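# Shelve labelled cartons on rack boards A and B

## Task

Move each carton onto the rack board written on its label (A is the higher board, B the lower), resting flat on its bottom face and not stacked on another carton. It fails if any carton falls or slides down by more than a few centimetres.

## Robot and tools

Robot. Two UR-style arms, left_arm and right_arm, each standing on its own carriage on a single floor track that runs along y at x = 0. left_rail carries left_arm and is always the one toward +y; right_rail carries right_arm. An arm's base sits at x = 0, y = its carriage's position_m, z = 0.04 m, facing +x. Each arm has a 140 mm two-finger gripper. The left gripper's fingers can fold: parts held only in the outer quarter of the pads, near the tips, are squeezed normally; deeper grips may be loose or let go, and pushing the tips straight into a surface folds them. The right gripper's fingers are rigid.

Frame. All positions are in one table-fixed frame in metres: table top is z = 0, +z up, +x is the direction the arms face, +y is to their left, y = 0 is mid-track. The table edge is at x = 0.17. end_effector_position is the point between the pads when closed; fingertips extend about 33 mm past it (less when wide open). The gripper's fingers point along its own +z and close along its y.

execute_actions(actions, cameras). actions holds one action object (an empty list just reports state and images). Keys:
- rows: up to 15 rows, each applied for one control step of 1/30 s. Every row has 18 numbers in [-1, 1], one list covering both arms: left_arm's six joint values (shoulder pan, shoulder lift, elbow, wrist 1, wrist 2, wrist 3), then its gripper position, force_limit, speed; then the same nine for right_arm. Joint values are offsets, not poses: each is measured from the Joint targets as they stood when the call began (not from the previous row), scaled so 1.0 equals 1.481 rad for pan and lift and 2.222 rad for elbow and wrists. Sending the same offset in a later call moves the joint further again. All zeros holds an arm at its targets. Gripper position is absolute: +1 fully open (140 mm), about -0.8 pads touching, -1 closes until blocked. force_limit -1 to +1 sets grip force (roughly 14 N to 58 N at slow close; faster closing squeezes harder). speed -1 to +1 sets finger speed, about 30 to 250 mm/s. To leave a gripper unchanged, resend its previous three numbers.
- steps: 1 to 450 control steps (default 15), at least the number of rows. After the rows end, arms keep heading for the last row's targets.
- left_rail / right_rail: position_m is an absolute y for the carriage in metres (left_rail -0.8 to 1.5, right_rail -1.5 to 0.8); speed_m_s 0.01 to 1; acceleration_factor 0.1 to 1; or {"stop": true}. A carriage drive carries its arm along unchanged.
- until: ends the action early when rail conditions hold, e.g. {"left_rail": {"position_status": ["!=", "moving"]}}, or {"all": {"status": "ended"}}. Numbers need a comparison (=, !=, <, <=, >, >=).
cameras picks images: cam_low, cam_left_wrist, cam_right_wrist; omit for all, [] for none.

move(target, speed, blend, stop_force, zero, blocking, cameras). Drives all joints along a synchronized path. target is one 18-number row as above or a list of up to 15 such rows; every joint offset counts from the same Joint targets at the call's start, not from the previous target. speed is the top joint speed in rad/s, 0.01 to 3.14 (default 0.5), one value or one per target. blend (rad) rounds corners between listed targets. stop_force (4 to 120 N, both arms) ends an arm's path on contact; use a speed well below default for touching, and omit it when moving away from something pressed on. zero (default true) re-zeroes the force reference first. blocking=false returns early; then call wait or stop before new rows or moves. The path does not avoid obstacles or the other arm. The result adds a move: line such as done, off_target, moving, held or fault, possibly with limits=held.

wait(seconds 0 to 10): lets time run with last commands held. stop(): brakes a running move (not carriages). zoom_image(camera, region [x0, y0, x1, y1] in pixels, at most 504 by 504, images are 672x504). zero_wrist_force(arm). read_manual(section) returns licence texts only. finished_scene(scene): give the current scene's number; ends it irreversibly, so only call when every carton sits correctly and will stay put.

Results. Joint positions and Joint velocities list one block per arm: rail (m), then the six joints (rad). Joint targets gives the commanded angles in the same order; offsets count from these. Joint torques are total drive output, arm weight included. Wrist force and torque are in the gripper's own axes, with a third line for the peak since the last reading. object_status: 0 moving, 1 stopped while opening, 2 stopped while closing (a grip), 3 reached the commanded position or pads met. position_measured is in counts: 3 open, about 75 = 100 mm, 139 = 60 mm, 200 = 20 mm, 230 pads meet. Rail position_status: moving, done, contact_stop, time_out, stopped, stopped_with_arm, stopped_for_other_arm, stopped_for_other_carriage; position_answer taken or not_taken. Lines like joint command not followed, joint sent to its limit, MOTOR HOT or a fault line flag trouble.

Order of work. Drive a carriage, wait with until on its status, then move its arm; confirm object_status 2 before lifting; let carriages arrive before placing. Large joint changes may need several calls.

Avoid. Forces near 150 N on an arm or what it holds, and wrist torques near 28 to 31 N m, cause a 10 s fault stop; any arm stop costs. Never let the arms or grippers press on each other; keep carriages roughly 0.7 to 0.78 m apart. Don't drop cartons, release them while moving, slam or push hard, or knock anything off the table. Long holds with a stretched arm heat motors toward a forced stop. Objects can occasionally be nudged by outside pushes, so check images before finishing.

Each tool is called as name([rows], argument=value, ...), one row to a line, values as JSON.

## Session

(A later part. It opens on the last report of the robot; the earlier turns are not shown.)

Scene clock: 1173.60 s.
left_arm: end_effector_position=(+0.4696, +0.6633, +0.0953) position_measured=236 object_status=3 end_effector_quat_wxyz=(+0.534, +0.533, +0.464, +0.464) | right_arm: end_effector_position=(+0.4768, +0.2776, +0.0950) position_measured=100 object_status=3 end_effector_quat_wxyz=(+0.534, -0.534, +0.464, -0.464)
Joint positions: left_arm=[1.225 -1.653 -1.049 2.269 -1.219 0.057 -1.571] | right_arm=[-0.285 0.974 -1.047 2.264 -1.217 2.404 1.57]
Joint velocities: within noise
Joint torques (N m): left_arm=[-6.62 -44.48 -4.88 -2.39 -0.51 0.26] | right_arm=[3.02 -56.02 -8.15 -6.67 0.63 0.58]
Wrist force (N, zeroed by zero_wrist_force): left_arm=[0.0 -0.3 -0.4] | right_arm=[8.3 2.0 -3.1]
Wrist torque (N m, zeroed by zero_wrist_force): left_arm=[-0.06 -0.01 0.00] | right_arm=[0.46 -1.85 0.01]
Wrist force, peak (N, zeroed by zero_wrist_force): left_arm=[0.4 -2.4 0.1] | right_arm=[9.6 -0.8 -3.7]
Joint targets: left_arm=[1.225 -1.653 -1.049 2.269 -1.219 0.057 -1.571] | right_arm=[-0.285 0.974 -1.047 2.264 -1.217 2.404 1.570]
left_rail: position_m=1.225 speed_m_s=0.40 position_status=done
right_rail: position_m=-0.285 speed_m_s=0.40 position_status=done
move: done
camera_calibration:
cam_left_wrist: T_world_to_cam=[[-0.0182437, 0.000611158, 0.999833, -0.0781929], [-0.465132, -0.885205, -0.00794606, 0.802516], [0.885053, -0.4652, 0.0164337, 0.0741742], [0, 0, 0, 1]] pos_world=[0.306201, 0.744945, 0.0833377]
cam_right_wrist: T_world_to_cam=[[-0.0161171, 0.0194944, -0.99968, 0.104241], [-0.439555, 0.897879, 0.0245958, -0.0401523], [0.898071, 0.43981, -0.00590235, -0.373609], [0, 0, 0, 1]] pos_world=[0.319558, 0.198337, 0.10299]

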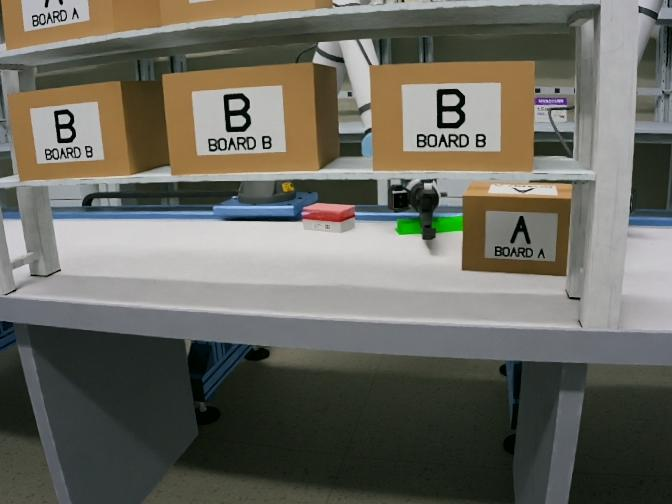

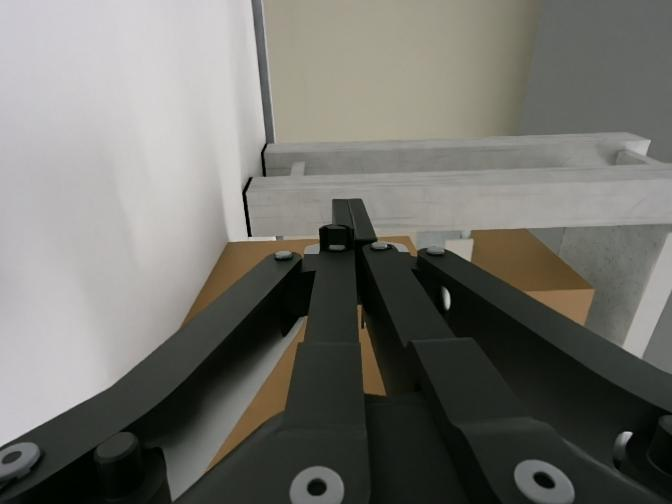

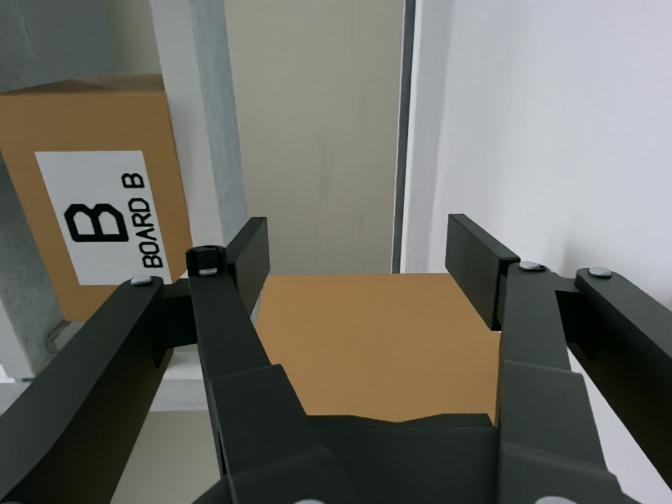

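execute_actions([
  {"left_rail":{"position_m":1.182,"speed_m_s":0.05},"right_rail":{"position_m":-0.242,"speed_m_s":0.05},"steps":150,"until":{"all":{"status":"ended"}}},
], cameras=["cam_left_wrist","cam_right_wrist"])

execute_actions([
  {"left_rail":{"position_m":1.172,"speed_m_s":0.03},"right_rail":{"position_m":-0.232,"speed_m_s":0.03},"steps":150,"until":{"all":{"status":"ended"}}},
], cameras=["cam_left_wrist","cam_right_wrist"])

Scene clock: 1179.60 s.
left_arm: end_effector_position=(+0.4696, +0.6203, +0.0952) position_measured=236 object_status=3 end_effector_quat_wxyz=(+0.533, +0.533, +0.464, +0.464) | right_arm: end_effector_position=(+0.4767, +0.3205, +0.0949) position_measured=100 object_status=3 end_effector_quat_wxyz=(+0.534, -0.534, +0.464, -0.464)
Joint positions: left_arm=[1.182 -1.653 -1.049 2.269 -1.219 0.057 -1.571] | right_arm=[-0.242 0.974 -1.047 2.264 -1.217 2.404 1.57]
Joint velocities: within noise
Joint torques (N m): left_arm=[1.37 -47.28 -10.88 -1.32 0.75 0.35] | right_arm=[-2.19 -55.15 -15.48 -4.03 -1.21 0.53]
Wrist force (N, zeroed by zero_wrist_force): left_arm=[1.9 -0.5 -0.2] | right_arm=[0.1 -0.1 -0.3]
Wrist torque (N m, zeroed by zero_wrist_force): left_arm=[-0.02 -0.13 -0.01] | right_arm=[-0.04 -0.02 0.00]
Wrist force, peak (N, zeroed by zero_wrist_force): left_arm=[2.1 0.6 -0.7] | right_arm=[1.0 -0.2 -0.3]
Joint targets: left_arm=[1.182 -1.653 -1.049 2.269 -1.219 0.057 -1.571] | right_arm=[-0.242 0.974 -1.047 2.264 -1.217 2.404 1.570]
Tool commands: left_gripper/position=-1.0 left_gripper/force_limit=+1.0 left_gripper/speed=+1.0 right_gripper/position=+0.23 right_gripper/force_limit=+1.0 right_gripper/speed=+1.0
left_rail: position_m=1.182 speed_m_s=0.05 position_status=done
right_rail: position_m=-0.242 speed_m_s=0.05 position_status=done
camera_calibration:
cam_left_wrist: T_world_to_cam=[[-0.0182028, 0.000475847, 0.999834, -0.0779839], [-0.465131, -0.885206, -0.00804678, 0.764459], [0.885055, -0.4652, 0.0163345, 0.0541801], [0, 0, 0, 1]] pos_world=[0.306201, 0.701945, 0.0832374]
cam_right_wrist: T_world_to_cam=[[-0.0161171, 0.0194944, -0.99968, 0.103301], [-0.439555, 0.897879, 0.0245958, -0.0788026], [0.898071, 0.43981, -0.00590235, -0.392432], [0, 0, 0, 1]] pos_world=[0.319458, 0.241337, 0.10289]
Images, in order (width x height): cam_left_wrist 672x504, cam_right_wrist 672x504.

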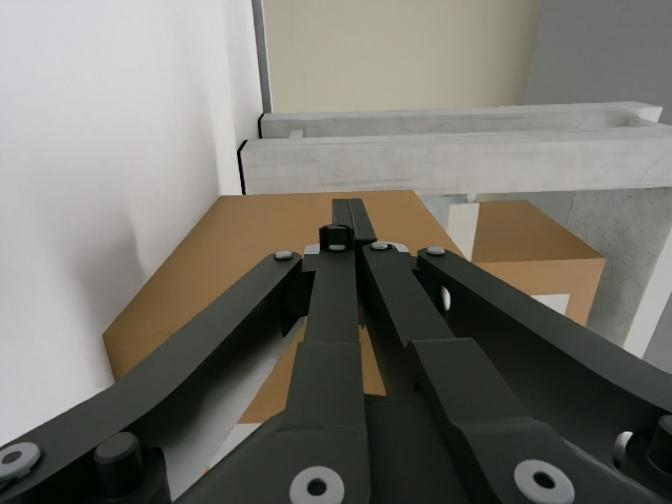

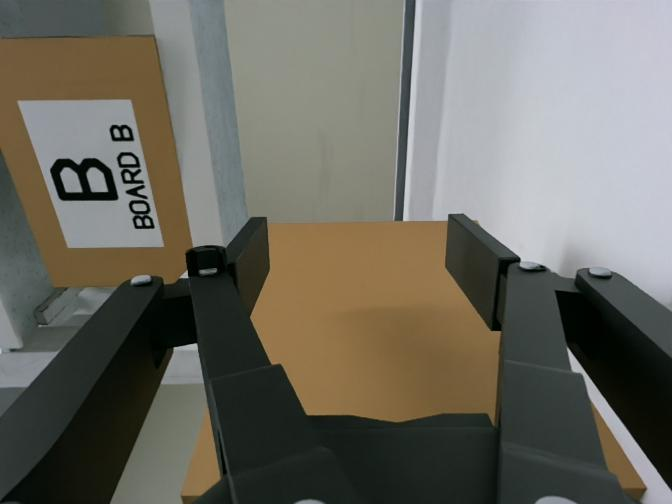

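Scene clock: 1180.30 s.
left_arm: end_effector_position=(+0.4696, +0.6103, +0.0952) position_measured=236 object_status=3 end_effector_quat_wxyz=(+0.533, +0.533, +0.464, +0.464) | right_arm: end_effector_position=(+0.4767, +0.3305, +0.0949) position_measured=100 object_status=3 end_effector_quat_wxyz=(+0.534, -0.534, +0.464, -0.464)
Joint positions: left_arm=[1.172 -1.653 -1.049 2.269 -1.219 0.057 -1.571] | right_arm=[-0.232 0.974 -1.047 2.264 -1.217 2.404 1.57]
Joint velocities: within noise
Joint torques (N m): left_arm=[2.49 -46.52 -13.62 -1.13 0.98 0.39] | right_arm=[-2.88 -56.37 -16.94 -3.8 -1.65 0.45]
Wrist force (N, zeroed by zero_wrist_force): left_arm=[6.3 -0.5 -2.6] | right_arm=[0.0 -0.2 -0.3]
Wrist torque (N m, zeroed by zero_wrist_force): left_arm=[-0.01 -0.31 -0.05] | right_arm=[-0.05 0.01 0.00]
Wrist force, peak (N, zeroed by zero_wrist_force): left_arm=[7.8 0.9 -3.0] | right_arm=[0.7 -0.2 -0.3]
Joint targets: left_arm=[1.172 -1.653 -1.049 2.269 -1.219 0.057 -1.571] | right_arm=[-0.232 0.974 -1.047 2.264 -1.217 2.404 1.570]
Tool commands: left_gripper/position=-1.0 left_gripper/force_limit=+1.0 left_gripper/speed=+1.0 right_gripper/position=+0.23 right_gripper/force_limit=+1.0 right_gripper/speed=+1.0
left_rail: position_m=1.172 speed_m_s=0.03 position_status=done
right_rail: position_m=-0.232 speed_m_s=0.03 position_status=done
camera_calibration:
cam_left_wrist: T_world_to_cam=[[-0.0182028, 0.000475847, 0.999834, -0.0779792], [-0.465131, -0.885206, -0.00804678, 0.755607], [0.885055, -0.4652, 0.0163345, 0.0495281], [0, 0, 0, 1]] pos_world=[0.306201, 0.691945, 0.0832374]
cam_right_wrist: T_world_to_cam=[[-0.0161171, 0.0194944, -0.99968, 0.103106], [-0.439555, 0.897879, 0.0245958, -0.0877814], [0.898071, 0.43981, -0.00590235, -0.39683], [0, 0, 0, 1]] pos_world=[0.319458, 0.251337, 0.10289]
Images, in order (width x height): cam_left_wrist 672x504, cam_right_wrist 672x504.

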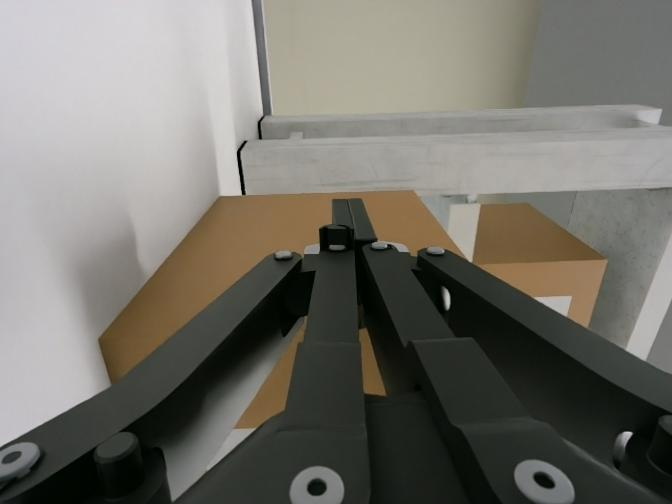

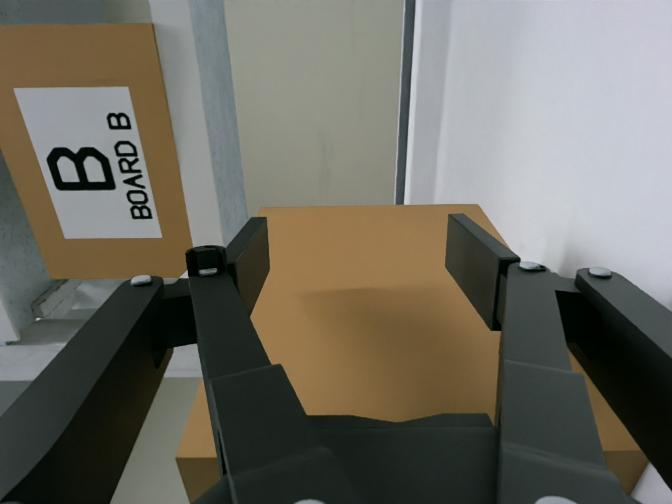

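execute_actions([
  {"left_rail":{"position_m":1.164,"speed_m_s":0.03},"right_rail":{"position_m":-0.228,"speed_m_s":0.03},"steps":150,"until":{"all":{"status":"ended"}}},
], cameras=["cam_left_wrist","cam_right_wrist"])

Scene clock: 1195.03 s.
left_arm: end_effector_position=(+0.4696, +0.6022, +0.0952) position_measured=236 object_status=3 end_effector_quat_wxyz=(+0.534, +0.533, +0.464, +0.464) | right_arm: end_effector_position=(+0.4767, +0.3345, +0.0949) position_measured=100 object_status=3 end_effector_quat_wxyz=(+0.534, -0.534, +0.464, -0.464)
Joint positions: left_arm=[1.164 -1.653 -1.049 2.269 -1.219 0.057 -1.571] | right_arm=[-0.228 0.974 -1.047 2.264 -1.217 2.404 1.57]
Joint velocities: within noise
Joint torques (N m): left_arm=[6.17 -56.97 -28.64 0.33 2.44 0.62] | right_arm=[-9.07 -59.73 -22.32 -2.06 -2.38 0.68]
Wrist force (N, zeroed by zero_wrist_force): left_arm=[6.0 0.0 -3.0] | right_arm=[0.0 0.0 -0.2]
Wrist torque (N m, zeroed by zero_wrist_force): left_arm=[-0.02 -0.24 -0.04] | right_arm=[0.01 0.00 0.00]
Wrist force, peak (N, zeroed by zero_wrist_force): left_arm=[8.2 0.1 -3.4] | right_arm=[0.8 -0.3 0.0]
Joint targets: left_arm=[1.164 -1.653 -1.049 2.269 -1.219 0.057 -1.571] | right_arm=[-0.228 0.974 -1.047 2.264 -1.217 2.404 1.570]
Tool commands: left_gripper/position=-1.0 left_gripper/force_limit=+1.0 left_gripper/speed=+1.0 right_gripper/position=+0.23 right_gripper/force_limit=+1.0 right_gripper/speed=+1.0
left_rail: position_m=1.164 speed_m_s=0.03 position_status=done
right_rail: position_m=-0.228 speed_m_s=0.03 position_status=done
camera_calibration:
cam_left_wrist: T_world_to_cam=[[-0.0182437, 0.000611158, 0.999833, -0.0780556], [-0.465132, -0.885205, -0.00794606, 0.748429], [0.885053, -0.4652, 0.0164337, 0.0457521], [0, 0, 0, 1]] pos_world=[0.306201, 0.683845, 0.0832377]
cam_right_wrist: T_world_to_cam=[[-0.0161188, 0.0194925, -0.99968, 0.103029], [-0.439635, 0.89784, 0.0245954, -0.0913374], [0.898032, 0.439891, -0.00590254, -0.398597], [0, 0, 0, 1]] pos_world=[0.319458, 0.255337, 0.10289]
Images, in order (width x height): cam_left_wrist 672x504, cam_right_wrist 672x504.

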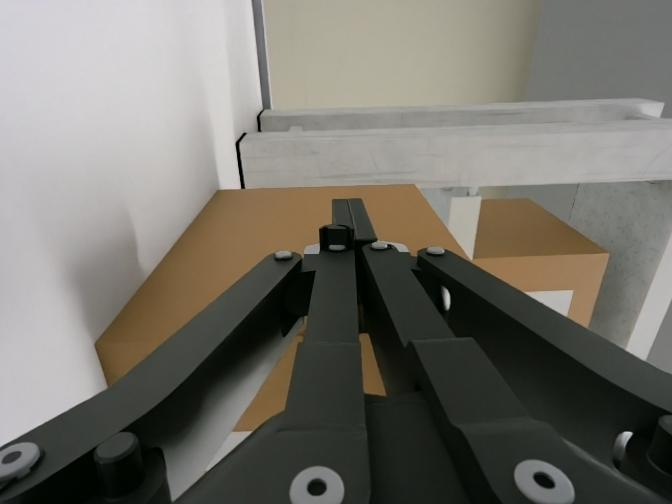

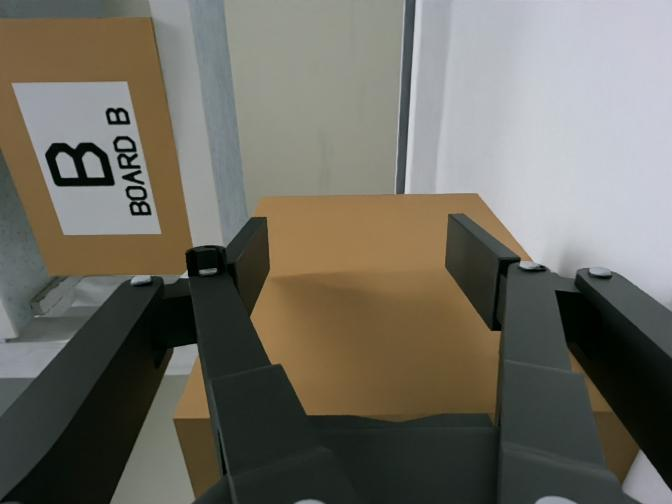

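execute_actions([
  {"left_rail":{"position_m":1.158,"speed_m_s":0.03},"right_rail":{"position_m":-0.224,"speed_m_s":0.03},"steps":150,"until":{"all":{"status":"ended"}}},
], cameras=["cam_right_wrist"])

execute_actions([
  {"left_rail":{"position_m":1.156,"speed_m_s":0.03},"right_rail":{"position_m":-0.220,"speed_m_s":0.03},"steps":150,"until":{"all":{"status":"ended"}}},
], cameras=["cam_left_wrist","cam_right_wrist"])

Scene clock: 1200.40 s.
left_arm: end_effector_position=(+0.4696, +0.5963, +0.0952) position_measured=236 object_status=3 end_effector_quat_wxyz=(+0.533, +0.533, +0.464, +0.464) | right_arm: end_effector_position=(+0.4768, +0.3385, +0.0949) position_measured=100 object_status=3 end_effector_quat_wxyz=(+0.534, -0.534, +0.464, -0.464)
Joint positions: left_arm=[1.158 -1.653 -1.049 2.269 -1.219 0.057 -1.571] | right_arm=[-0.224 0.974 -1.047 2.264 -1.217 2.404 1.57]
Joint velocities: within noise
Joint torques (N m): left_arm=[6.98 -66.02 -14.84 1.2 3.35 0.44] | right_arm=[-11.09 -63.53 -21.19 -0.36 -2.29 0.46]
Wrist force (N, zeroed by zero_wrist_force): left_arm=[7.7 -0.7 -1.9] | right_arm=[1.4 0.0 0.1]
Wrist torque (N m, zeroed by zero_wrist_force): left_arm=[-0.02 0.23 -0.01] | right_arm=[-0.05 -0.01 0.06]
Wrist force, peak (N, zeroed by zero_wrist_force): left_arm=[9.2 0.0 -3.4] | right_arm=[1.7 -0.1 0.0]
Joint targets: left_arm=[1.158 -1.653 -1.049 2.269 -1.219 0.057 -1.571] | right_arm=[-0.224 0.974 -1.047 2.264 -1.217 2.404 1.570]
Tool commands: left_gripper/position=-1.0 left_gripper/force_limit=+1.0 left_gripper/speed=+1.0 right_gripper/position=+0.23 right_gripper/force_limit=+1.0 right_gripper/speed=+1.0
left_rail: position_m=1.158 speed_m_s=0.03 position_status=done
right_rail: position_m=-0.224 speed_m_s=0.03 position_status=done
camera_calibration:
cam_right_wrist: T_world_to_cam=[[-0.0161188, 0.0194925, -0.99968, 0.102953], [-0.439635, 0.89784, 0.0245954, -0.0948848], [0.898032, 0.439891, -0.00590254, -0.400446], [0, 0, 0, 1]] pos_world=[0.319558, 0.259337, 0.10289]
Images, in order (width x height): cam_right_wrist 672x504.

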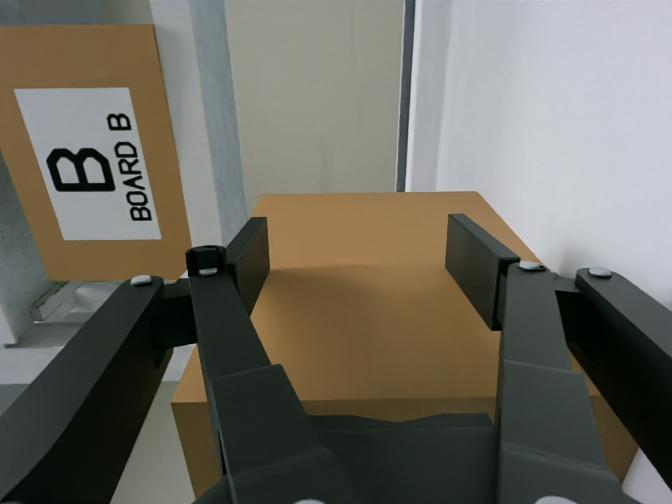

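Scene clock: 1200.93 s.
left_arm: end_effector_position=(+0.4696, +0.5944, +0.0952) position_measured=236 object_status=3 end_effector_quat_wxyz=(+0.533, +0.533, +0.464, +0.464) | right_arm: end_effector_position=(+0.4768, +0.3423, +0.0949) position_measured=100 object_status=3 end_effector_quat_wxyz=(+0.533, -0.534, +0.464, -0.464)
Joint positions: left_arm=[1.156 -1.653 -1.049 2.269 -1.219 0.057 -1.571] | right_arm=[-0.22 0.974 -1.047 2.264 -1.217 2.404 1.57]
Joint velocities: within noise
Joint torques (N m): left_arm=[-2.24 -66.33 -31.67 -0.26 4.12 0.46] | right_arm=[10.25 -64.4 -26.66 -0.27 -9.45 0.58]
Wrist force (N, zeroed by zero_wrist_force): left_arm=[28.1 6.2 -9.5] | right_arm=[40.9 -11.0 -9.6]
Wrist torque (N m, zeroed by zero_wrist_force): left_arm=[-0.04 0.34 -0.19] | right_arm=[0.35 0.74 0.58]
Wrist force, peak (N, zeroed by zero_wrist_force): left_arm=[28.1 6.9 -9.2] | right_arm=[40.9 -11.0 -9.6]
Joint targets: left_arm=[1.156 -1.653 -1.049 2.269 -1.219 0.057 -1.571] | right_arm=[-0.220 0.974 -1.047 2.264 -1.217 2.404 1.570]
Tool commands: left_gripper/position=-1.0 left_gripper/force_limit=+1.0 left_gripper/speed=+1.0 right_gripper/position=+0.23 right_gripper/force_limit=+1.0 right_gripper/speed=+1.0
left_rail: position_m=1.156 speed_m_s=0.03 position_status=done
right_rail: position_m=-0.220 speed_m_s=0.03 position_status=done
camera_calibration:
cam_left_wrist: T_world_to_cam=[[-0.0182514, 0.000385814, 0.999833, -0.0778956], [-0.46505, -0.885247, -0.00814765, 0.741544], [0.885096, -0.465121, 0.0163365, 0.0420652], [0, 0, 0, 1]] pos_world=[0.306202, 0.676045, 0.0832372]
cam_right_wrist: T_world_to_cam=[[-0.0161124, 0.0194989, -0.99968, 0.102873], [-0.439315, 0.897996, 0.0245962, -0.0985285], [0.898189, 0.43957, -0.00590275, -0.402128], [0, 0, 0, 1]] pos_world=[0.319559, 0.263236, 0.10289]
Images, in order (width x height): cam_left_wrist 672x504, cam_right_wrist 672x504.

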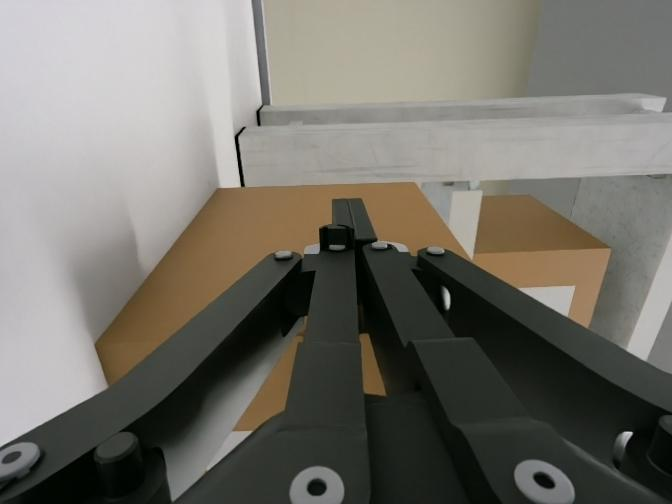

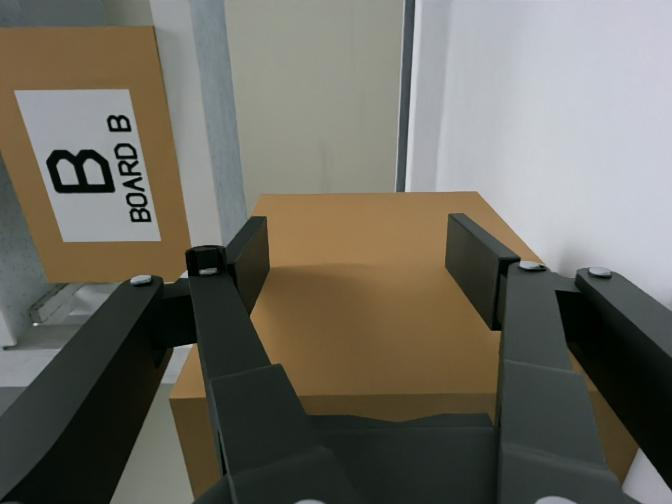

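execute_actions([
  {"left_rail":{"position_m":1.1545,"speed_m_s":0.03},"steps":150,"until":{"all":{"status":"ended"}}},
], cameras=[])

move([
  [0,-0.0435,-0.0006,0.0302,0,0,-1,1,1,0,-0.0433,-0.0006,0.0301,0,0,0.23,1,1],
  [0,-0.0862,-0.0030,0.0604,0,0,-1,1,1,0,-0.0858,-0.0030,0.0602,0,0,0.23,1,1],
  [0,-0.1229,-0.0066,0.0890,0,0,-1,1,1,0,-0.1223,-0.0065,0.0886,0,0,0.23,1,1],
  [0,-0.1588,-0.0119,0.1177,0,0,-1,1,1,0,-0.1580,-0.0118,0.1171,0,0,0.23,1,1],
  [0,-0.1917,-0.0184,0.1467,0,0,-1,1,1,0,-0.1909,-0.0182,0.1460,0,0,0.23,1,1],
  [0,-0.2238,-0.0266,0.1757,0,0,-1,1,1,0,-0.2229,-0.0264,0.1750,0,0,0.23,1,1],
  [0,-0.2523,-0.0356,0.2043,0,0,-1,1,1,0,-0.2513,-0.0354,0.2035,0,0,0.23,1,1],
  [0,-0.2800,-0.0463,0.2329,0,0,-1,1,1,0,-0.2789,-0.0462,0.2320,0,0,0.23,1,1],
  [0,-0.3038,-0.0578,0.2608,0,0,-1,1,1,0,-0.3027,-0.0576,0.2599,0,0,0.23,1,1],
  [0,-0.3267,-0.0710,0.2888,0,0,-1,1,1,0,-0.3256,-0.0708,0.2878,0,0,0.23,1,1],
  [0,-0.3459,-0.0847,0.3158,0,0,-1,1,1,0,-0.3447,-0.0845,0.3148,0,0,0.23,1,1],
  [0,-0.3642,-0.1001,0.3428,0,0,-1,1,1,0,-0.3630,-0.0999,0.3418,0,0,0.23,1,1],
  [0,-0.3789,-0.1158,0.3690,0,0,-1,1,1,0,-0.3776,-0.1156,0.3679,0,0,0.23,1,1],
  [0,-0.3927,-0.1333,0.3951,0,0,-1,1,1,0,-0.3914,-0.1330,0.3939,0,0,0.23,1,1],
  [0,-0.4169,-0.1816,0.4595,0,0,-1,1,1,0,-0.4155,-0.1812,0.4581,0,0,0.23,1,1],
], speed=0.15, blend=0.015)

Scene clock: 1224.83 s.
left_arm: end_effector_position=(+0.4696, +0.5928, +0.0952) position_measured=236 object_status=3 end_effector_quat_wxyz=(+0.533, +0.533, +0.464, +0.464) | right_arm: end_effector_position=(+0.4768, +0.3425, +0.0949) position_measured=100 object_status=3 end_effector_quat_wxyz=(+0.534, -0.534, +0.464, -0.464)
Joint positions: left_arm=[1.155 -1.653 -1.049 2.269 -1.219 0.057 -1.571] | right_arm=[-0.22 0.974 -1.047 2.264 -1.217 2.404 1.57]
Joint velocities: within noise
Joint torques (N m): left_arm=[-24.3 -73.65 -45.83 -4.3 11.77 0.67] | right_arm=[30.15 -67.41 -39.45 -0.07 -21.91 0.77]
Wrist force (N, zeroed by zero_wrist_force): left_arm=[55.0 14.1 -27.0] | right_arm=[43.6 -10.9 -4.9]
Wrist torque (N m, zeroed by zero_wrist_force): left_arm=[-0.11 -0.25 -0.46] | right_arm=[0.31 0.83 0.59]
Wrist force, peak (N, zeroed by zero_wrist_force): left_arm=[55.0 14.1 -27.0] | right_arm=[43.3 -11.8 -9.0]
Joint targets: left_arm=[1.155 -1.653 -1.049 2.269 -1.219 0.057 -1.571] | right_arm=[-0.220 0.974 -1.047 2.264 -1.217 2.404 1.570]
Tool commands: left_gripper/position=-1.0 left_gripper/force_limit=+1.0 left_gripper/speed=+1.0 right_gripper/position=+0.23 right_gripper/force_limit=+1.0 right_gripper/speed=+1.0
left_rail: position_m=1.155 speed_m_s=0.03 position_status=done
right_rail: position_m=-0.220 speed_m_s=0.03 position_status=done
No camera images: "cameras" was empty.

Scene clock: 1232.13 s.
left_arm: end_effector_position=(+0.4696, +0.5929, +0.5978) position_measured=236 object_status=3 end_effector_quat_wxyz=(+0.534, +0.533, +0.464, +0.464) | right_arm: end_effector_position=(+0.4768, +0.3425, +0.5976) position_measured=100 object_status=3 end_effector_quat_wxyz=(+0.534, -0.534, +0.464, -0.464)
Joint positions: left_arm=[1.155 -1.653 -1.666 1.865 -0.198 0.057 -1.571] | right_arm=[-0.22 0.974 -1.662 1.862 -0.199 2.404 1.57]
Joint velocities: within noise
Joint torques (N m): left_arm=[-24.07 -47.22 -76.09 -0.95 22.1 0.43] | right_arm=[28.99 -42.71 -63.57 -3.07 -21.67 0.53]
Wrist force (N, zeroed by zero_wrist_force): left_arm=[46.1 -9.7 -11.3] | right_arm=[48.7 6.3 0.6]
Wrist torque (N m, zeroed by zero_wrist_force): left_arm=[0.27 0.24 -0.06] | right_arm=[-0.42 0.87 0.70]
Wrist force, peak (N, zeroed by zero_wrist_force): left_arm=[65.8 -10.6 -15.2] | right_arm=[69.1 6.3 -0.3]
Joint targets: left_arm=[1.155 -1.653 -1.666 1.865 -0.198 0.057 -1.571] | right_arm=[-0.220 0.974 -1.662 1.862 -0.199 2.404 1.570]
left_rail: position_m=1.155 speed_m_s=0.03 position_status=done
right_rail: position_m=-0.220 speed_m_s=0.03 position_status=done
move: done
camera_calibration:
cam_left_wrist: T_world_to_cam=[[-0.0182422, 0.000613071, 0.999833, -0.580468], [-0.46521, -0.885164, -0.00794511, 0.744185], [0.885012, -0.465278, 0.0164325, 0.0332339], [0, 0, 0, 1]] pos_world=[0.306201, 0.674545, 0.585738]
cam_right_wrist: T_world_to_cam=[[-0.0159806, 0.0196714, -0.999679, 0.605223], [-0.439558, 0.897875, 0.0246947, -0.110932], [0.898072, 0.439812, -0.00570183, -0.399353], [0, 0, 0, 1]] pos_world=[0.319559, 0.263337, 0.605491]

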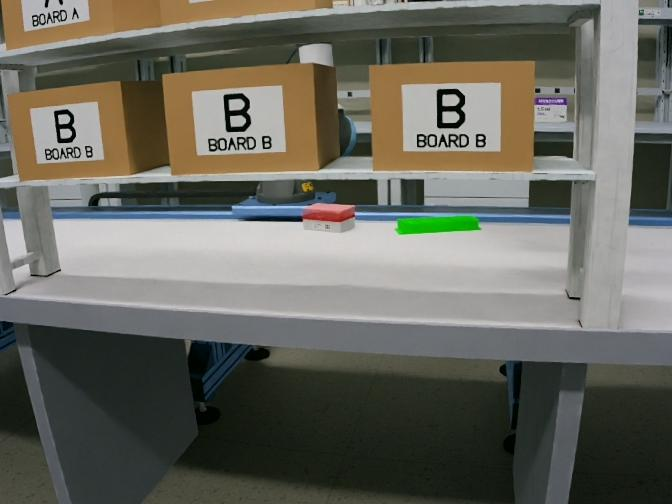

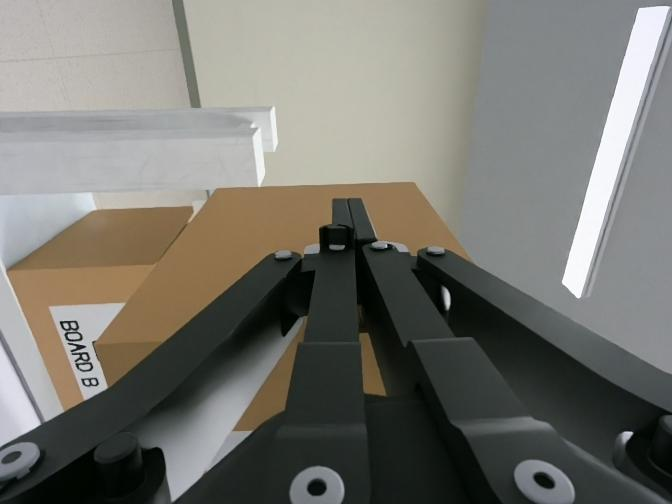

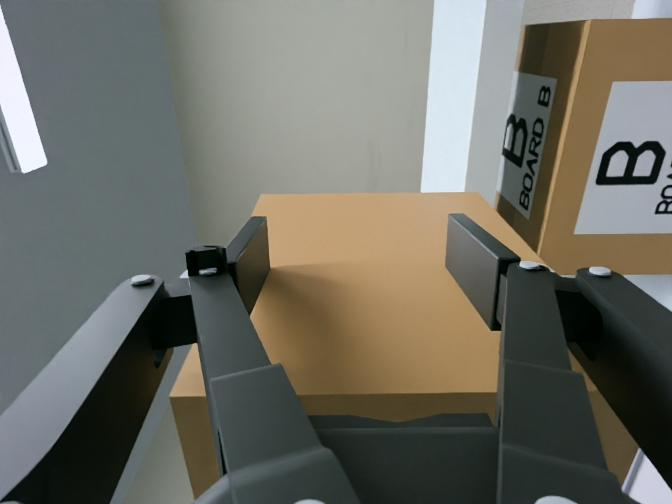

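execute_actions([
  {"left_rail":{"position_m":1.0345,"speed_m_s":0.1},"right_rail":{"position_m":-0.34,"speed_m_s":0.1},"steps":200,"until":{"all":{"status":"ended"}}},
], cameras=[])

move([
  [0.0490,0.0127,-0.0073,-0.0011,0.0327,0,-1,1,1,-0.0387,0.0133,-0.0078,-0.0012,-0.0258,0,0.23,1,1],
  [0.0961,0.0274,-0.0163,-0.0019,0.0641,0,-1,1,1,-0.0751,0.0285,-0.0171,-0.0020,-0.0501,0,0.23,1,1],
  [0.1414,0.0438,-0.0269,-0.0022,0.0943,0,-1,1,1,-0.1090,0.0455,-0.0282,-0.0023,-0.0727,0,0.23,1,1],
  [0.1849,0.0622,-0.0393,-0.0021,0.1233,0,-1,1,1,-0.1406,0.0643,-0.0408,-0.0021,-0.0937,0,0.23,1,1],
  [0.2265,0.0825,-0.0532,-0.0017,0.1510,0,-1,1,1,-0.1698,0.0849,-0.0552,-0.0015,-0.1132,0,0.23,1,1],
  [0.2665,0.1047,-0.0690,-0.0008,0.1777,0,-1,1,1,-0.1968,0.1073,-0.0711,-0.0005,-0.1312,0,0.23,1,1],
  [0.3045,0.1287,-0.0862,0.0005,0.2030,0,-1,1,1,-0.2212,0.1316,-0.0888,0.0011,-0.1475,0,0.23,1,1],
  [0.3407,0.1546,-0.1052,0.0021,0.2271,0,-1,1,1,-0.2434,0.1577,-0.1081,0.0030,-0.1623,0,0.23,1,1],
], speed=0.12, blend=0.02)

move(target=[0,0.0106,0.0258,-0.0329,0,0,-1,1,1,0,0.0106,0.0258,-0.0329,0,0,0.23,1,1], speed=0.025, stop_force=7, cameras=[])

move(target=[0,0.0012,0.0030,-0.0038,0,0,-1,1,1,0,0.0012,0.0030,-0.0038,0,0,0.23,1,1], speed=0.02, stop_force=9)

Scene clock: 1251.13 s.
left_arm: end_effector_position=(+0.4696, +0.4730, +0.5979) position_measured=236 object_status=3 end_effector_quat_wxyz=(+0.534, +0.533, +0.464, +0.464) end_effector_velocity=(+0.000, -0.001, +0.001) end_effector_angular_velocity=(-0.001, +0.000, +0.000) | right_arm: end_effector_position=(+0.4767, +0.2226, +0.5977) position_measured=100 object_status=3 end_effector_quat_wxyz=(+0.534, -0.534, +0.464, -0.464) end_effector_velocity=(+0.001, -0.001, -0.001) end_effector_angular_velocity=(-0.001, +0.001, -0.002)
Joint positions: left_arm=[1.035 -1.653 -1.666 1.865 -0.198 0.057 -1.571] | right_arm=[-0.34 0.974 -1.662 1.862 -0.199 2.404 1.57]
Joint velocities: left_arm=[-0.001 0 0 -0.001 0 0 0.001] | right_arm=[-0.001 -0.001 0.002 0 0 0.001 0]
Joint torques (N m): left_arm=[-23.78 -17.24 -69.05 -2.03 14.19 0.95] | right_arm=[26.41 -38.91 -54.63 -3.58 -21.5 0.57]
Wrist force (N, zeroed by zero_wrist_force): left_arm=[45.9 -9.6 -11.1] | right_arm=[48.2 5.8 0.0]
Wrist torque (N m, zeroed by zero_wrist_force): left_arm=[0.19 0.21 -0.07] | right_arm=[-0.46 0.87 0.70]
Wrist force, peak (N, zeroed by zero_wrist_force): left_arm=[50.7 -10.4 -12.3] | right_arm=[50.7 6.8 1.0]
Joint targets: left_arm=[1.034 -1.653 -1.666 1.865 -0.198 0.057 -1.571] | right_arm=[-0.340 0.974 -1.662 1.862 -0.199 2.404 1.570]
Tool commands: left_gripper/position=-1.0 left_gripper/force_limit=+1.0 left_gripper/speed=+1.0 right_gripper/position=+0.23 right_gripper/force_limit=+1.0 right_gripper/speed=+1.0
left_rail: position_m=1.035 position_m_goal=1.034 speed_m_s=0.10 position_status=done
right_rail: position_m=-0.340 speed_m_s=0.10 position_status=done
No camera images: "cameras" was empty.

Scene clock: 1255.77 s.
left_arm: end_effector_position=(+0.7593, +0.4729, +0.5979) position_measured=236 object_status=3 end_effector_quat_wxyz=(+0.533, +0.533, +0.464, +0.464) | right_arm: end_effector_position=(+0.7666, +0.2228, +0.5977) position_measured=100 object_status=3 end_effector_quat_wxyz=(+0.534, -0.534, +0.464, -0.464)
Joint positions: left_arm=[1.034 -1.149 -1.437 1.631 -0.194 0.561 -1.571] | right_arm=[-0.34 0.613 -1.429 1.622 -0.192 2.044 1.57]
Joint velocities: within noise
Joint torques (N m): left_arm=[-19.26 -33.36 -77.01 -2.7 22.26 0.55] | right_arm=[19.33 -53.86 -63.76 -3.36 -23.01 0.68]
Wrist force (N, zeroed by zero_wrist_force): left_arm=[42.3 -7.6 -8.4] | right_arm=[44.6 7.9 -1.9]
Wrist torque (N m, zeroed by zero_wrist_force): left_arm=[0.11 0.80 -0.02] | right_arm=[-0.66 0.68 0.08]
Wrist force, peak (N, zeroed by zero_wrist_force): left_arm=[54.7 -10.1 -14.4] | right_arm=[58.0 7.6 0.6]
Joint targets: left_arm=[1.034 -1.148 -1.437 1.631 -0.194 0.561 -1.571] | right_arm=[-0.340 0.613 -1.429 1.621 -0.192 2.044 1.570]
left_rail: position_m=1.034 speed_m_s=0.10 position_status=done
right_rail: position_m=-0.340 speed_m_s=0.10 position_status=done
move: done
camera_calibration:
cam_left_wrist: T_world_to_cam=[[-0.0179705, 0.000693501, 0.999838, -0.575419], [-0.465019, -0.885267, -0.00774395, 0.772562], [0.885118, -0.465083, 0.0162312, -0.279043], [0, 0, 0, 1]] pos_world=[0.595901, 0.554545, 0.585838]
cam_right_wrist: T_world_to_cam=[[-0.0161158, 0.019716, -0.999676, 0.612485], [-0.439636, 0.897834, 0.0247948, 0.124005], [0.898031, 0.439893, -0.0058015, -0.60685], [0, 0, 0, 1]] pos_world=[0.609358, 0.143538, 0.605691]

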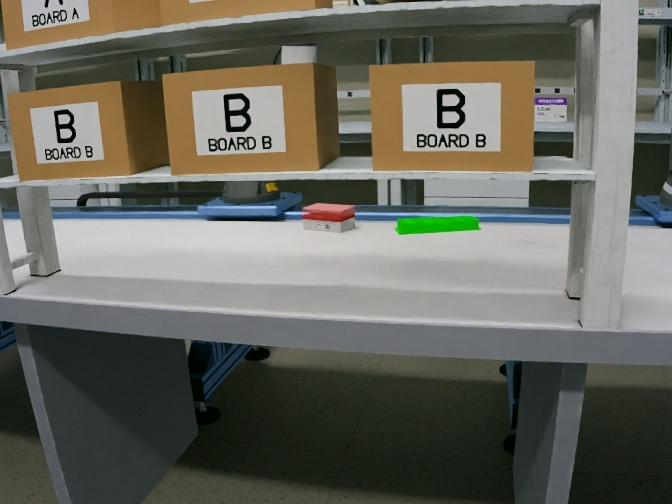

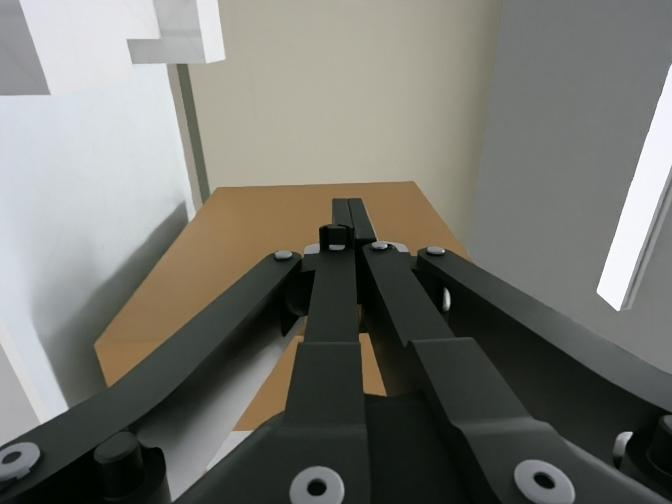

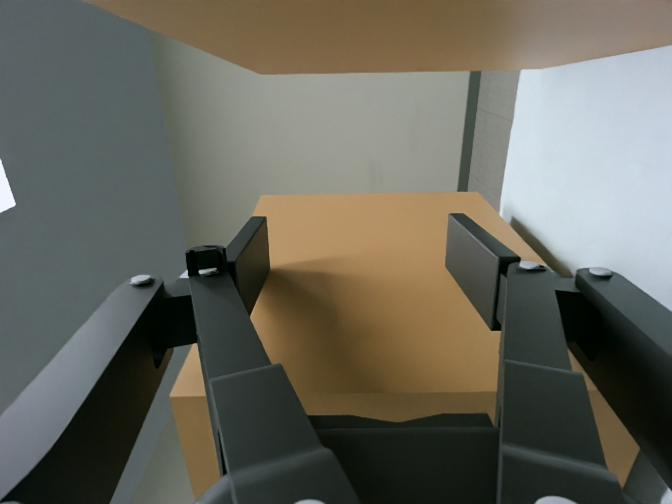

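Scene clock: 1258.70 s.
left_arm: end_effector_position=(+0.7596, +0.4726, +0.5775) position_measured=236 object_status=3 end_effector_quat_wxyz=(+0.534, +0.533, +0.464, +0.464) | right_arm: end_effector_position=(+0.7671, +0.2230, +0.5772) position_measured=100 object_status=3 end_effector_quat_wxyz=(+0.534, -0.534, +0.464, -0.464)
Joint positions: left_arm=[1.034 -1.148 -1.43 1.659 -0.229 0.561 -1.571] | right_arm=[-0.34 0.613 -1.421 1.649 -0.228 2.044 1.57]
Joint velocities: within noise
Joint torques (N m): left_arm=[-22.87 -70.07 -73.74 -3.17 22.72 0.42] | right_arm=[26.67 -69.33 -57.74 -2.28 -23.14 0.5]
Wrist force (N, zeroed by zero_wrist_force): left_arm=[47.2 -3.8 -7.4] | right_arm=[50.8 2.7 -1.8]
Wrist torque (N m, zeroed by zero_wrist_force): left_arm=[-0.20 0.82 -0.06] | right_arm=[0.37 0.75 -0.05]
Wrist force, peak (N, zeroed by zero_wrist_force): left_arm=[49.3 3.3 -12.8] | right_arm=[51.3 0.4 -5.1]
Joint targets: left_arm=[1.034 -1.148 -1.430 1.659 -0.229 0.561 -1.571] | right_arm=[-0.340 0.613 -1.421 1.649 -0.228 2.044 1.570]
left_rail: position_m=1.034 speed_m_s=0.10 position_status=done
right_rail: position_m=-0.340 speed_m_s=0.10 position_status=done
move: contact (left_arm, right_arm); left_arm: the wrist 1 is farthest, 0.038 rad from its target; right_arm: the wrist 1 is farthest, 0.037 rad from its target
No camera images: "cameras" was empty.

Scene clock: 1260.07 s.
left_arm: end_effector_position=(+0.7596, +0.4726, +0.5770) position_measured=236 object_status=3 end_effector_quat_wxyz=(+0.534, +0.533, +0.464, +0.464) | right_arm: end_effector_position=(+0.7671, +0.2230, +0.5765) position_measured=100 object_status=3 end_effector_quat_wxyz=(+0.534, -0.534, +0.464, -0.464)
Joint positions: left_arm=[1.034 -1.148 -1.43 1.66 -0.23 0.561 -1.571] | right_arm=[-0.34 0.613 -1.421 1.651 -0.23 2.044 1.57]
Joint velocities: within noise
Joint torques (N m): left_arm=[-25.51 -56.36 -68.94 -1.81 22.92 0.52] | right_arm=[25.94 -59.33 -52.96 -0.75 -23.3 0.79]
Wrist force (N, zeroed by zero_wrist_force): left_arm=[48.4 3.2 -12.8] | right_arm=[51.3 -4.6 -7.2]
Wrist torque (N m, zeroed by zero_wrist_force): left_arm=[-0.26 0.87 -0.19] | right_arm=[0.57 0.76 -0.04]
Wrist force, peak (N, zeroed by zero_wrist_force): left_arm=[48.7 8.5 -12.7] | right_arm=[51.5 -10.4 -7.6]
Joint targets: left_arm=[1.034 -1.148 -1.430 1.660 -0.230 0.561 -1.571] | right_arm=[-0.340 0.613 -1.421 1.651 -0.230 2.044 1.570]
left_rail: position_m=1.034 speed_m_s=0.10 position_status=done
right_rail: position_m=-0.340 speed_m_s=0.10 position_status=done
move: contact (left_arm, right_arm)
camera_calibration:
cam_left_wrist: T_world_to_cam=[[-0.018271, 0.00119108, 0.999832, -0.554611], [-0.465023, -0.885267, -0.00744326, 0.772107], [0.88511, -0.465081, 0.0167286, -0.279386], [0, 0, 0, 1]] pos_world=[0.596202, 0.554244, 0.564939]
cam_right_wrist: T_world_to_cam=[[-0.0157093, 0.0200235, -0.999676, 0.590904], [-0.439647, 0.897826, 0.0248922, 0.124434], [0.898033, 0.439895, -0.00530099, -0.607849], [0, 0, 0, 1]] pos_world=[0.609859, 0.143838, 0.584393]

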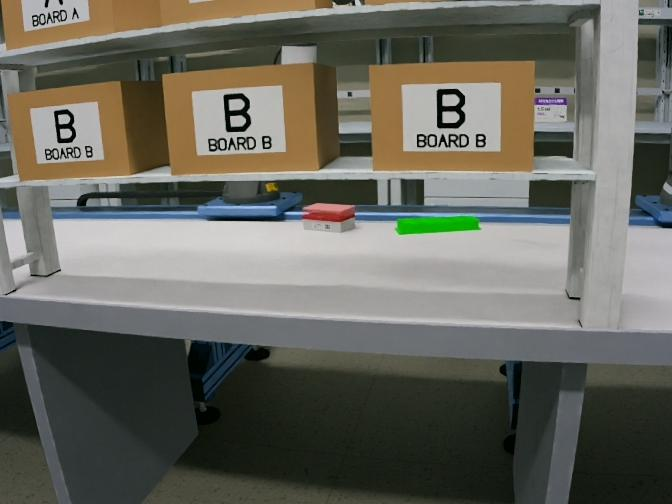

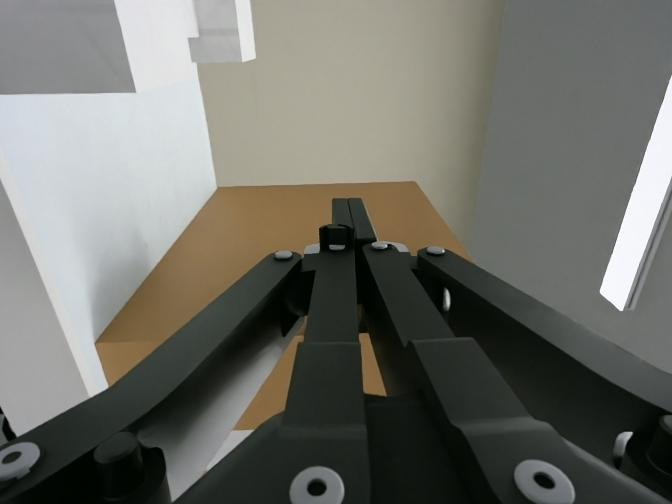

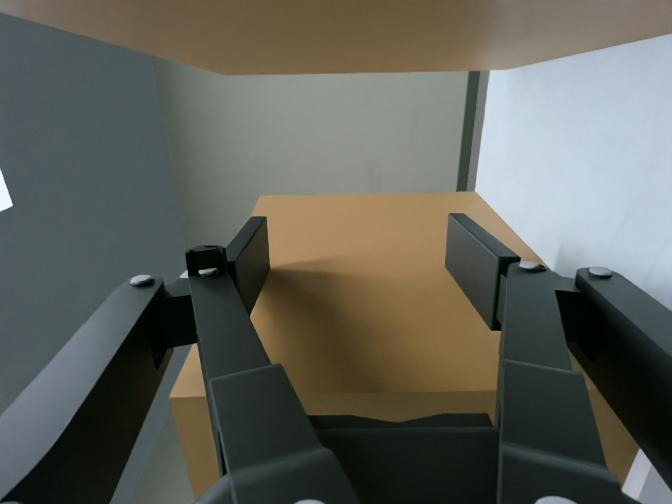

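Release and retreat.

execute_actions([
  {"left_rail":{"position_m":1.06,"speed_m_s":0.04},"right_rail":{"position_m":-0.366,"speed_m_s":0.04},"steps":150,"until":{"all":{"status":"ended"}}},
], cameras=[])

move([
  [-0.1705,-0.1041,0.0589,0.0109,-0.1136,0,-1,1,1,0.1140,-0.1052,0.0597,0.0109,0.0756,0,0.23,1,1],
  [-0.3405,-0.1352,0.1427,-0.0521,-0.2270,0,-1,1,1,0.2440,-0.1381,0.1447,-0.0522,0.1622,0,0.23,1,1],
], speed=0.4)

finished_scene(scene=1)

Scene clock: 1266.13 s.
left_arm: end_effector_position=(+0.7596, +0.4980, +0.5772) position_measured=236 object_status=3 end_effector_quat_wxyz=(+0.534, +0.533, +0.464, +0.464) | right_arm: end_effector_position=(+0.7670, +0.1970, +0.5765) position_measured=100 object_status=3 end_effector_quat_wxyz=(+0.534, -0.534, +0.464, -0.464)
Joint positions: left_arm=[1.06 -1.148 -1.43 1.66 -0.23 0.561 -1.571] | right_arm=[-0.366 0.613 -1.421 1.651 -0.23 2.044 1.57]
Joint velocities: within noise
Joint torques (N m): left_arm=[7.11 -62.34 -37.78 -4.22 -1.73 0.82] | right_arm=[-14.91 -59.92 -48.74 -3.07 2.96 0.67]
Wrist force (N, zeroed by zero_wrist_force): left_arm=[0.3 -0.2 0.1] | right_arm=[1.0 -3.2 0.2]
Wrist torque (N m, zeroed by zero_wrist_force): left_arm=[-0.03 -0.08 -0.03] | right_arm=[-0.76 -0.30 -0.03]
Wrist force, peak (N, zeroed by zero_wrist_force): left_arm=[48.6 3.9 -12.6] | right_arm=[51.5 -5.5 -7.4]
Joint targets: left_arm=[1.060 -1.148 -1.430 1.660 -0.230 0.561 -1.571] | right_arm=[-0.366 0.613 -1.421 1.651 -0.230 2.044 1.570]
Tool commands: left_gripper/position=-1.0 left_gripper/force_limit=+1.0 left_gripper/speed=+1.0 right_gripper/position=+0.23 right_gripper/force_limit=+1.0 right_gripper/speed=+1.0
left_rail: position_m=1.060 speed_m_s=0.04 position_status=done
right_rail: position_m=-0.366 speed_m_s=0.04 position_status=done
No camera images: "cameras" was empty.

Scene clock: 1268.07 s.
left_arm: end_effector_position=(+0.4699, +0.4992, +0.5182) position_measured=236 object_status=3 end_effector_quat_wxyz=(+0.533, +0.534, +0.464, +0.464) | right_arm: end_effector_position=(+0.4762, +0.1968, +0.5183) position_measured=100 object_status=3 end_effector_quat_wxyz=(+0.534, -0.534, +0.463, -0.464)
Joint positions: left_arm=[1.06 -1.653 -1.63 1.977 -0.346 0.057 -1.571] | right_arm=[-0.366 0.974 -1.625 1.972 -0.346 2.404 1.57]
Joint velocities: within noise
Joint torques (N m): left_arm=[-16.25 -63.19 -34.9 -2.76 -2 0.93] | right_arm=[13.6 -54.98 -34.13 -5.76 3.48 0.83]
Wrist force (N, zeroed by zero_wrist_force): left_arm=[0.2 -0.4 0.1] | right_arm=[1.5 -3.2 -0.2]
Wrist torque (N m, zeroed by zero_wrist_force): left_arm=[-0.06 -0.06 -0.02] | right_arm=[-0.74 -0.31 0.03]
Wrist force, peak (N, zeroed by zero_wrist_force): left_arm=[1.8 -0.4 3.0] | right_arm=[1.8 -5.1 0.7]
Joint targets: left_arm=[1.060 -1.653 -1.630 1.977 -0.346 0.057 -1.571] | right_arm=[-0.366 0.975 -1.625 1.972 -0.346 2.404 1.570]
left_rail: position_m=1.060 speed_m_s=0.04 position_status=done
right_rail: position_m=-0.366 speed_m_s=0.04 position_status=done
move: done
camera_calibration:
cam_left_wrist: T_world_to_cam=[[-0.0182078, 0.000250243, 0.999834, -0.500618], [-0.465006, -0.885269, -0.00824658, 0.660903], [0.88512, -0.465079, 0.0162352, -0.00936884], [0, 0, 0, 1]] pos_world=[0.306502, 0.580845, 0.506137]
cam_right_wrist: T_world_to_cam=[[-0.0162743, 0.019299, -0.999681, 0.529047], [-0.440515, 0.897411, 0.024496, 0.0222638], [0.897598, 0.440773, -0.00610319, -0.334936], [0, 0, 0, 1]] pos_world=[0.319055, 0.117441, 0.526289]

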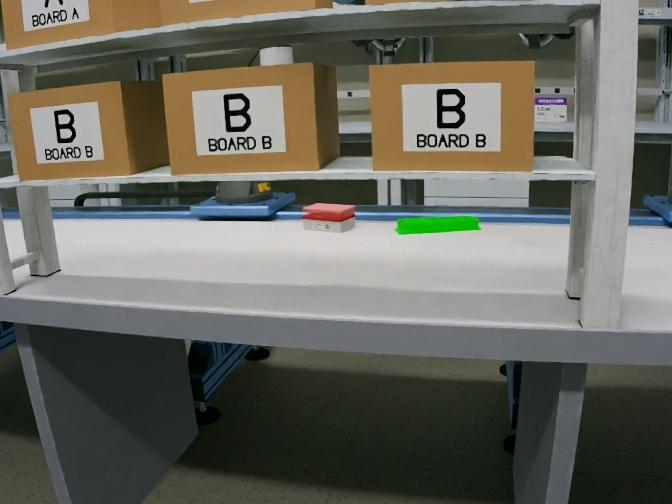

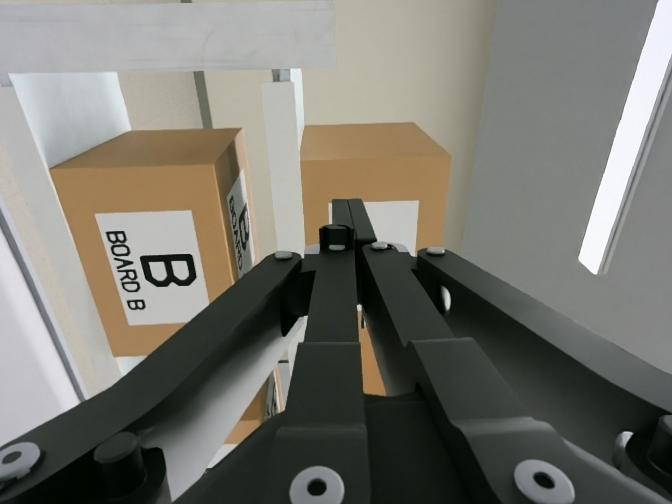

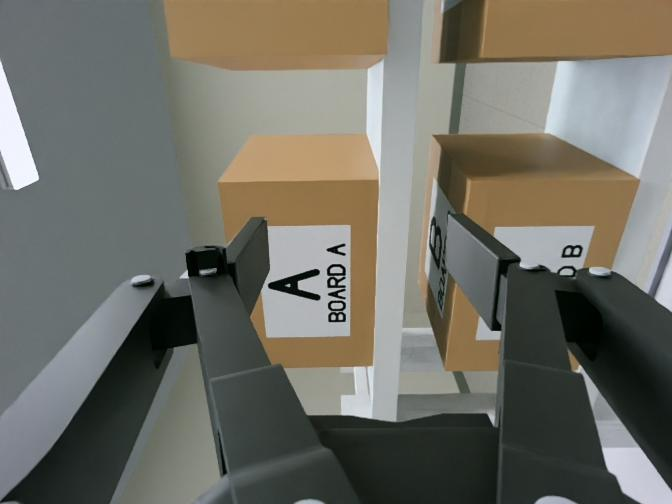

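The scene is finished: the task was done.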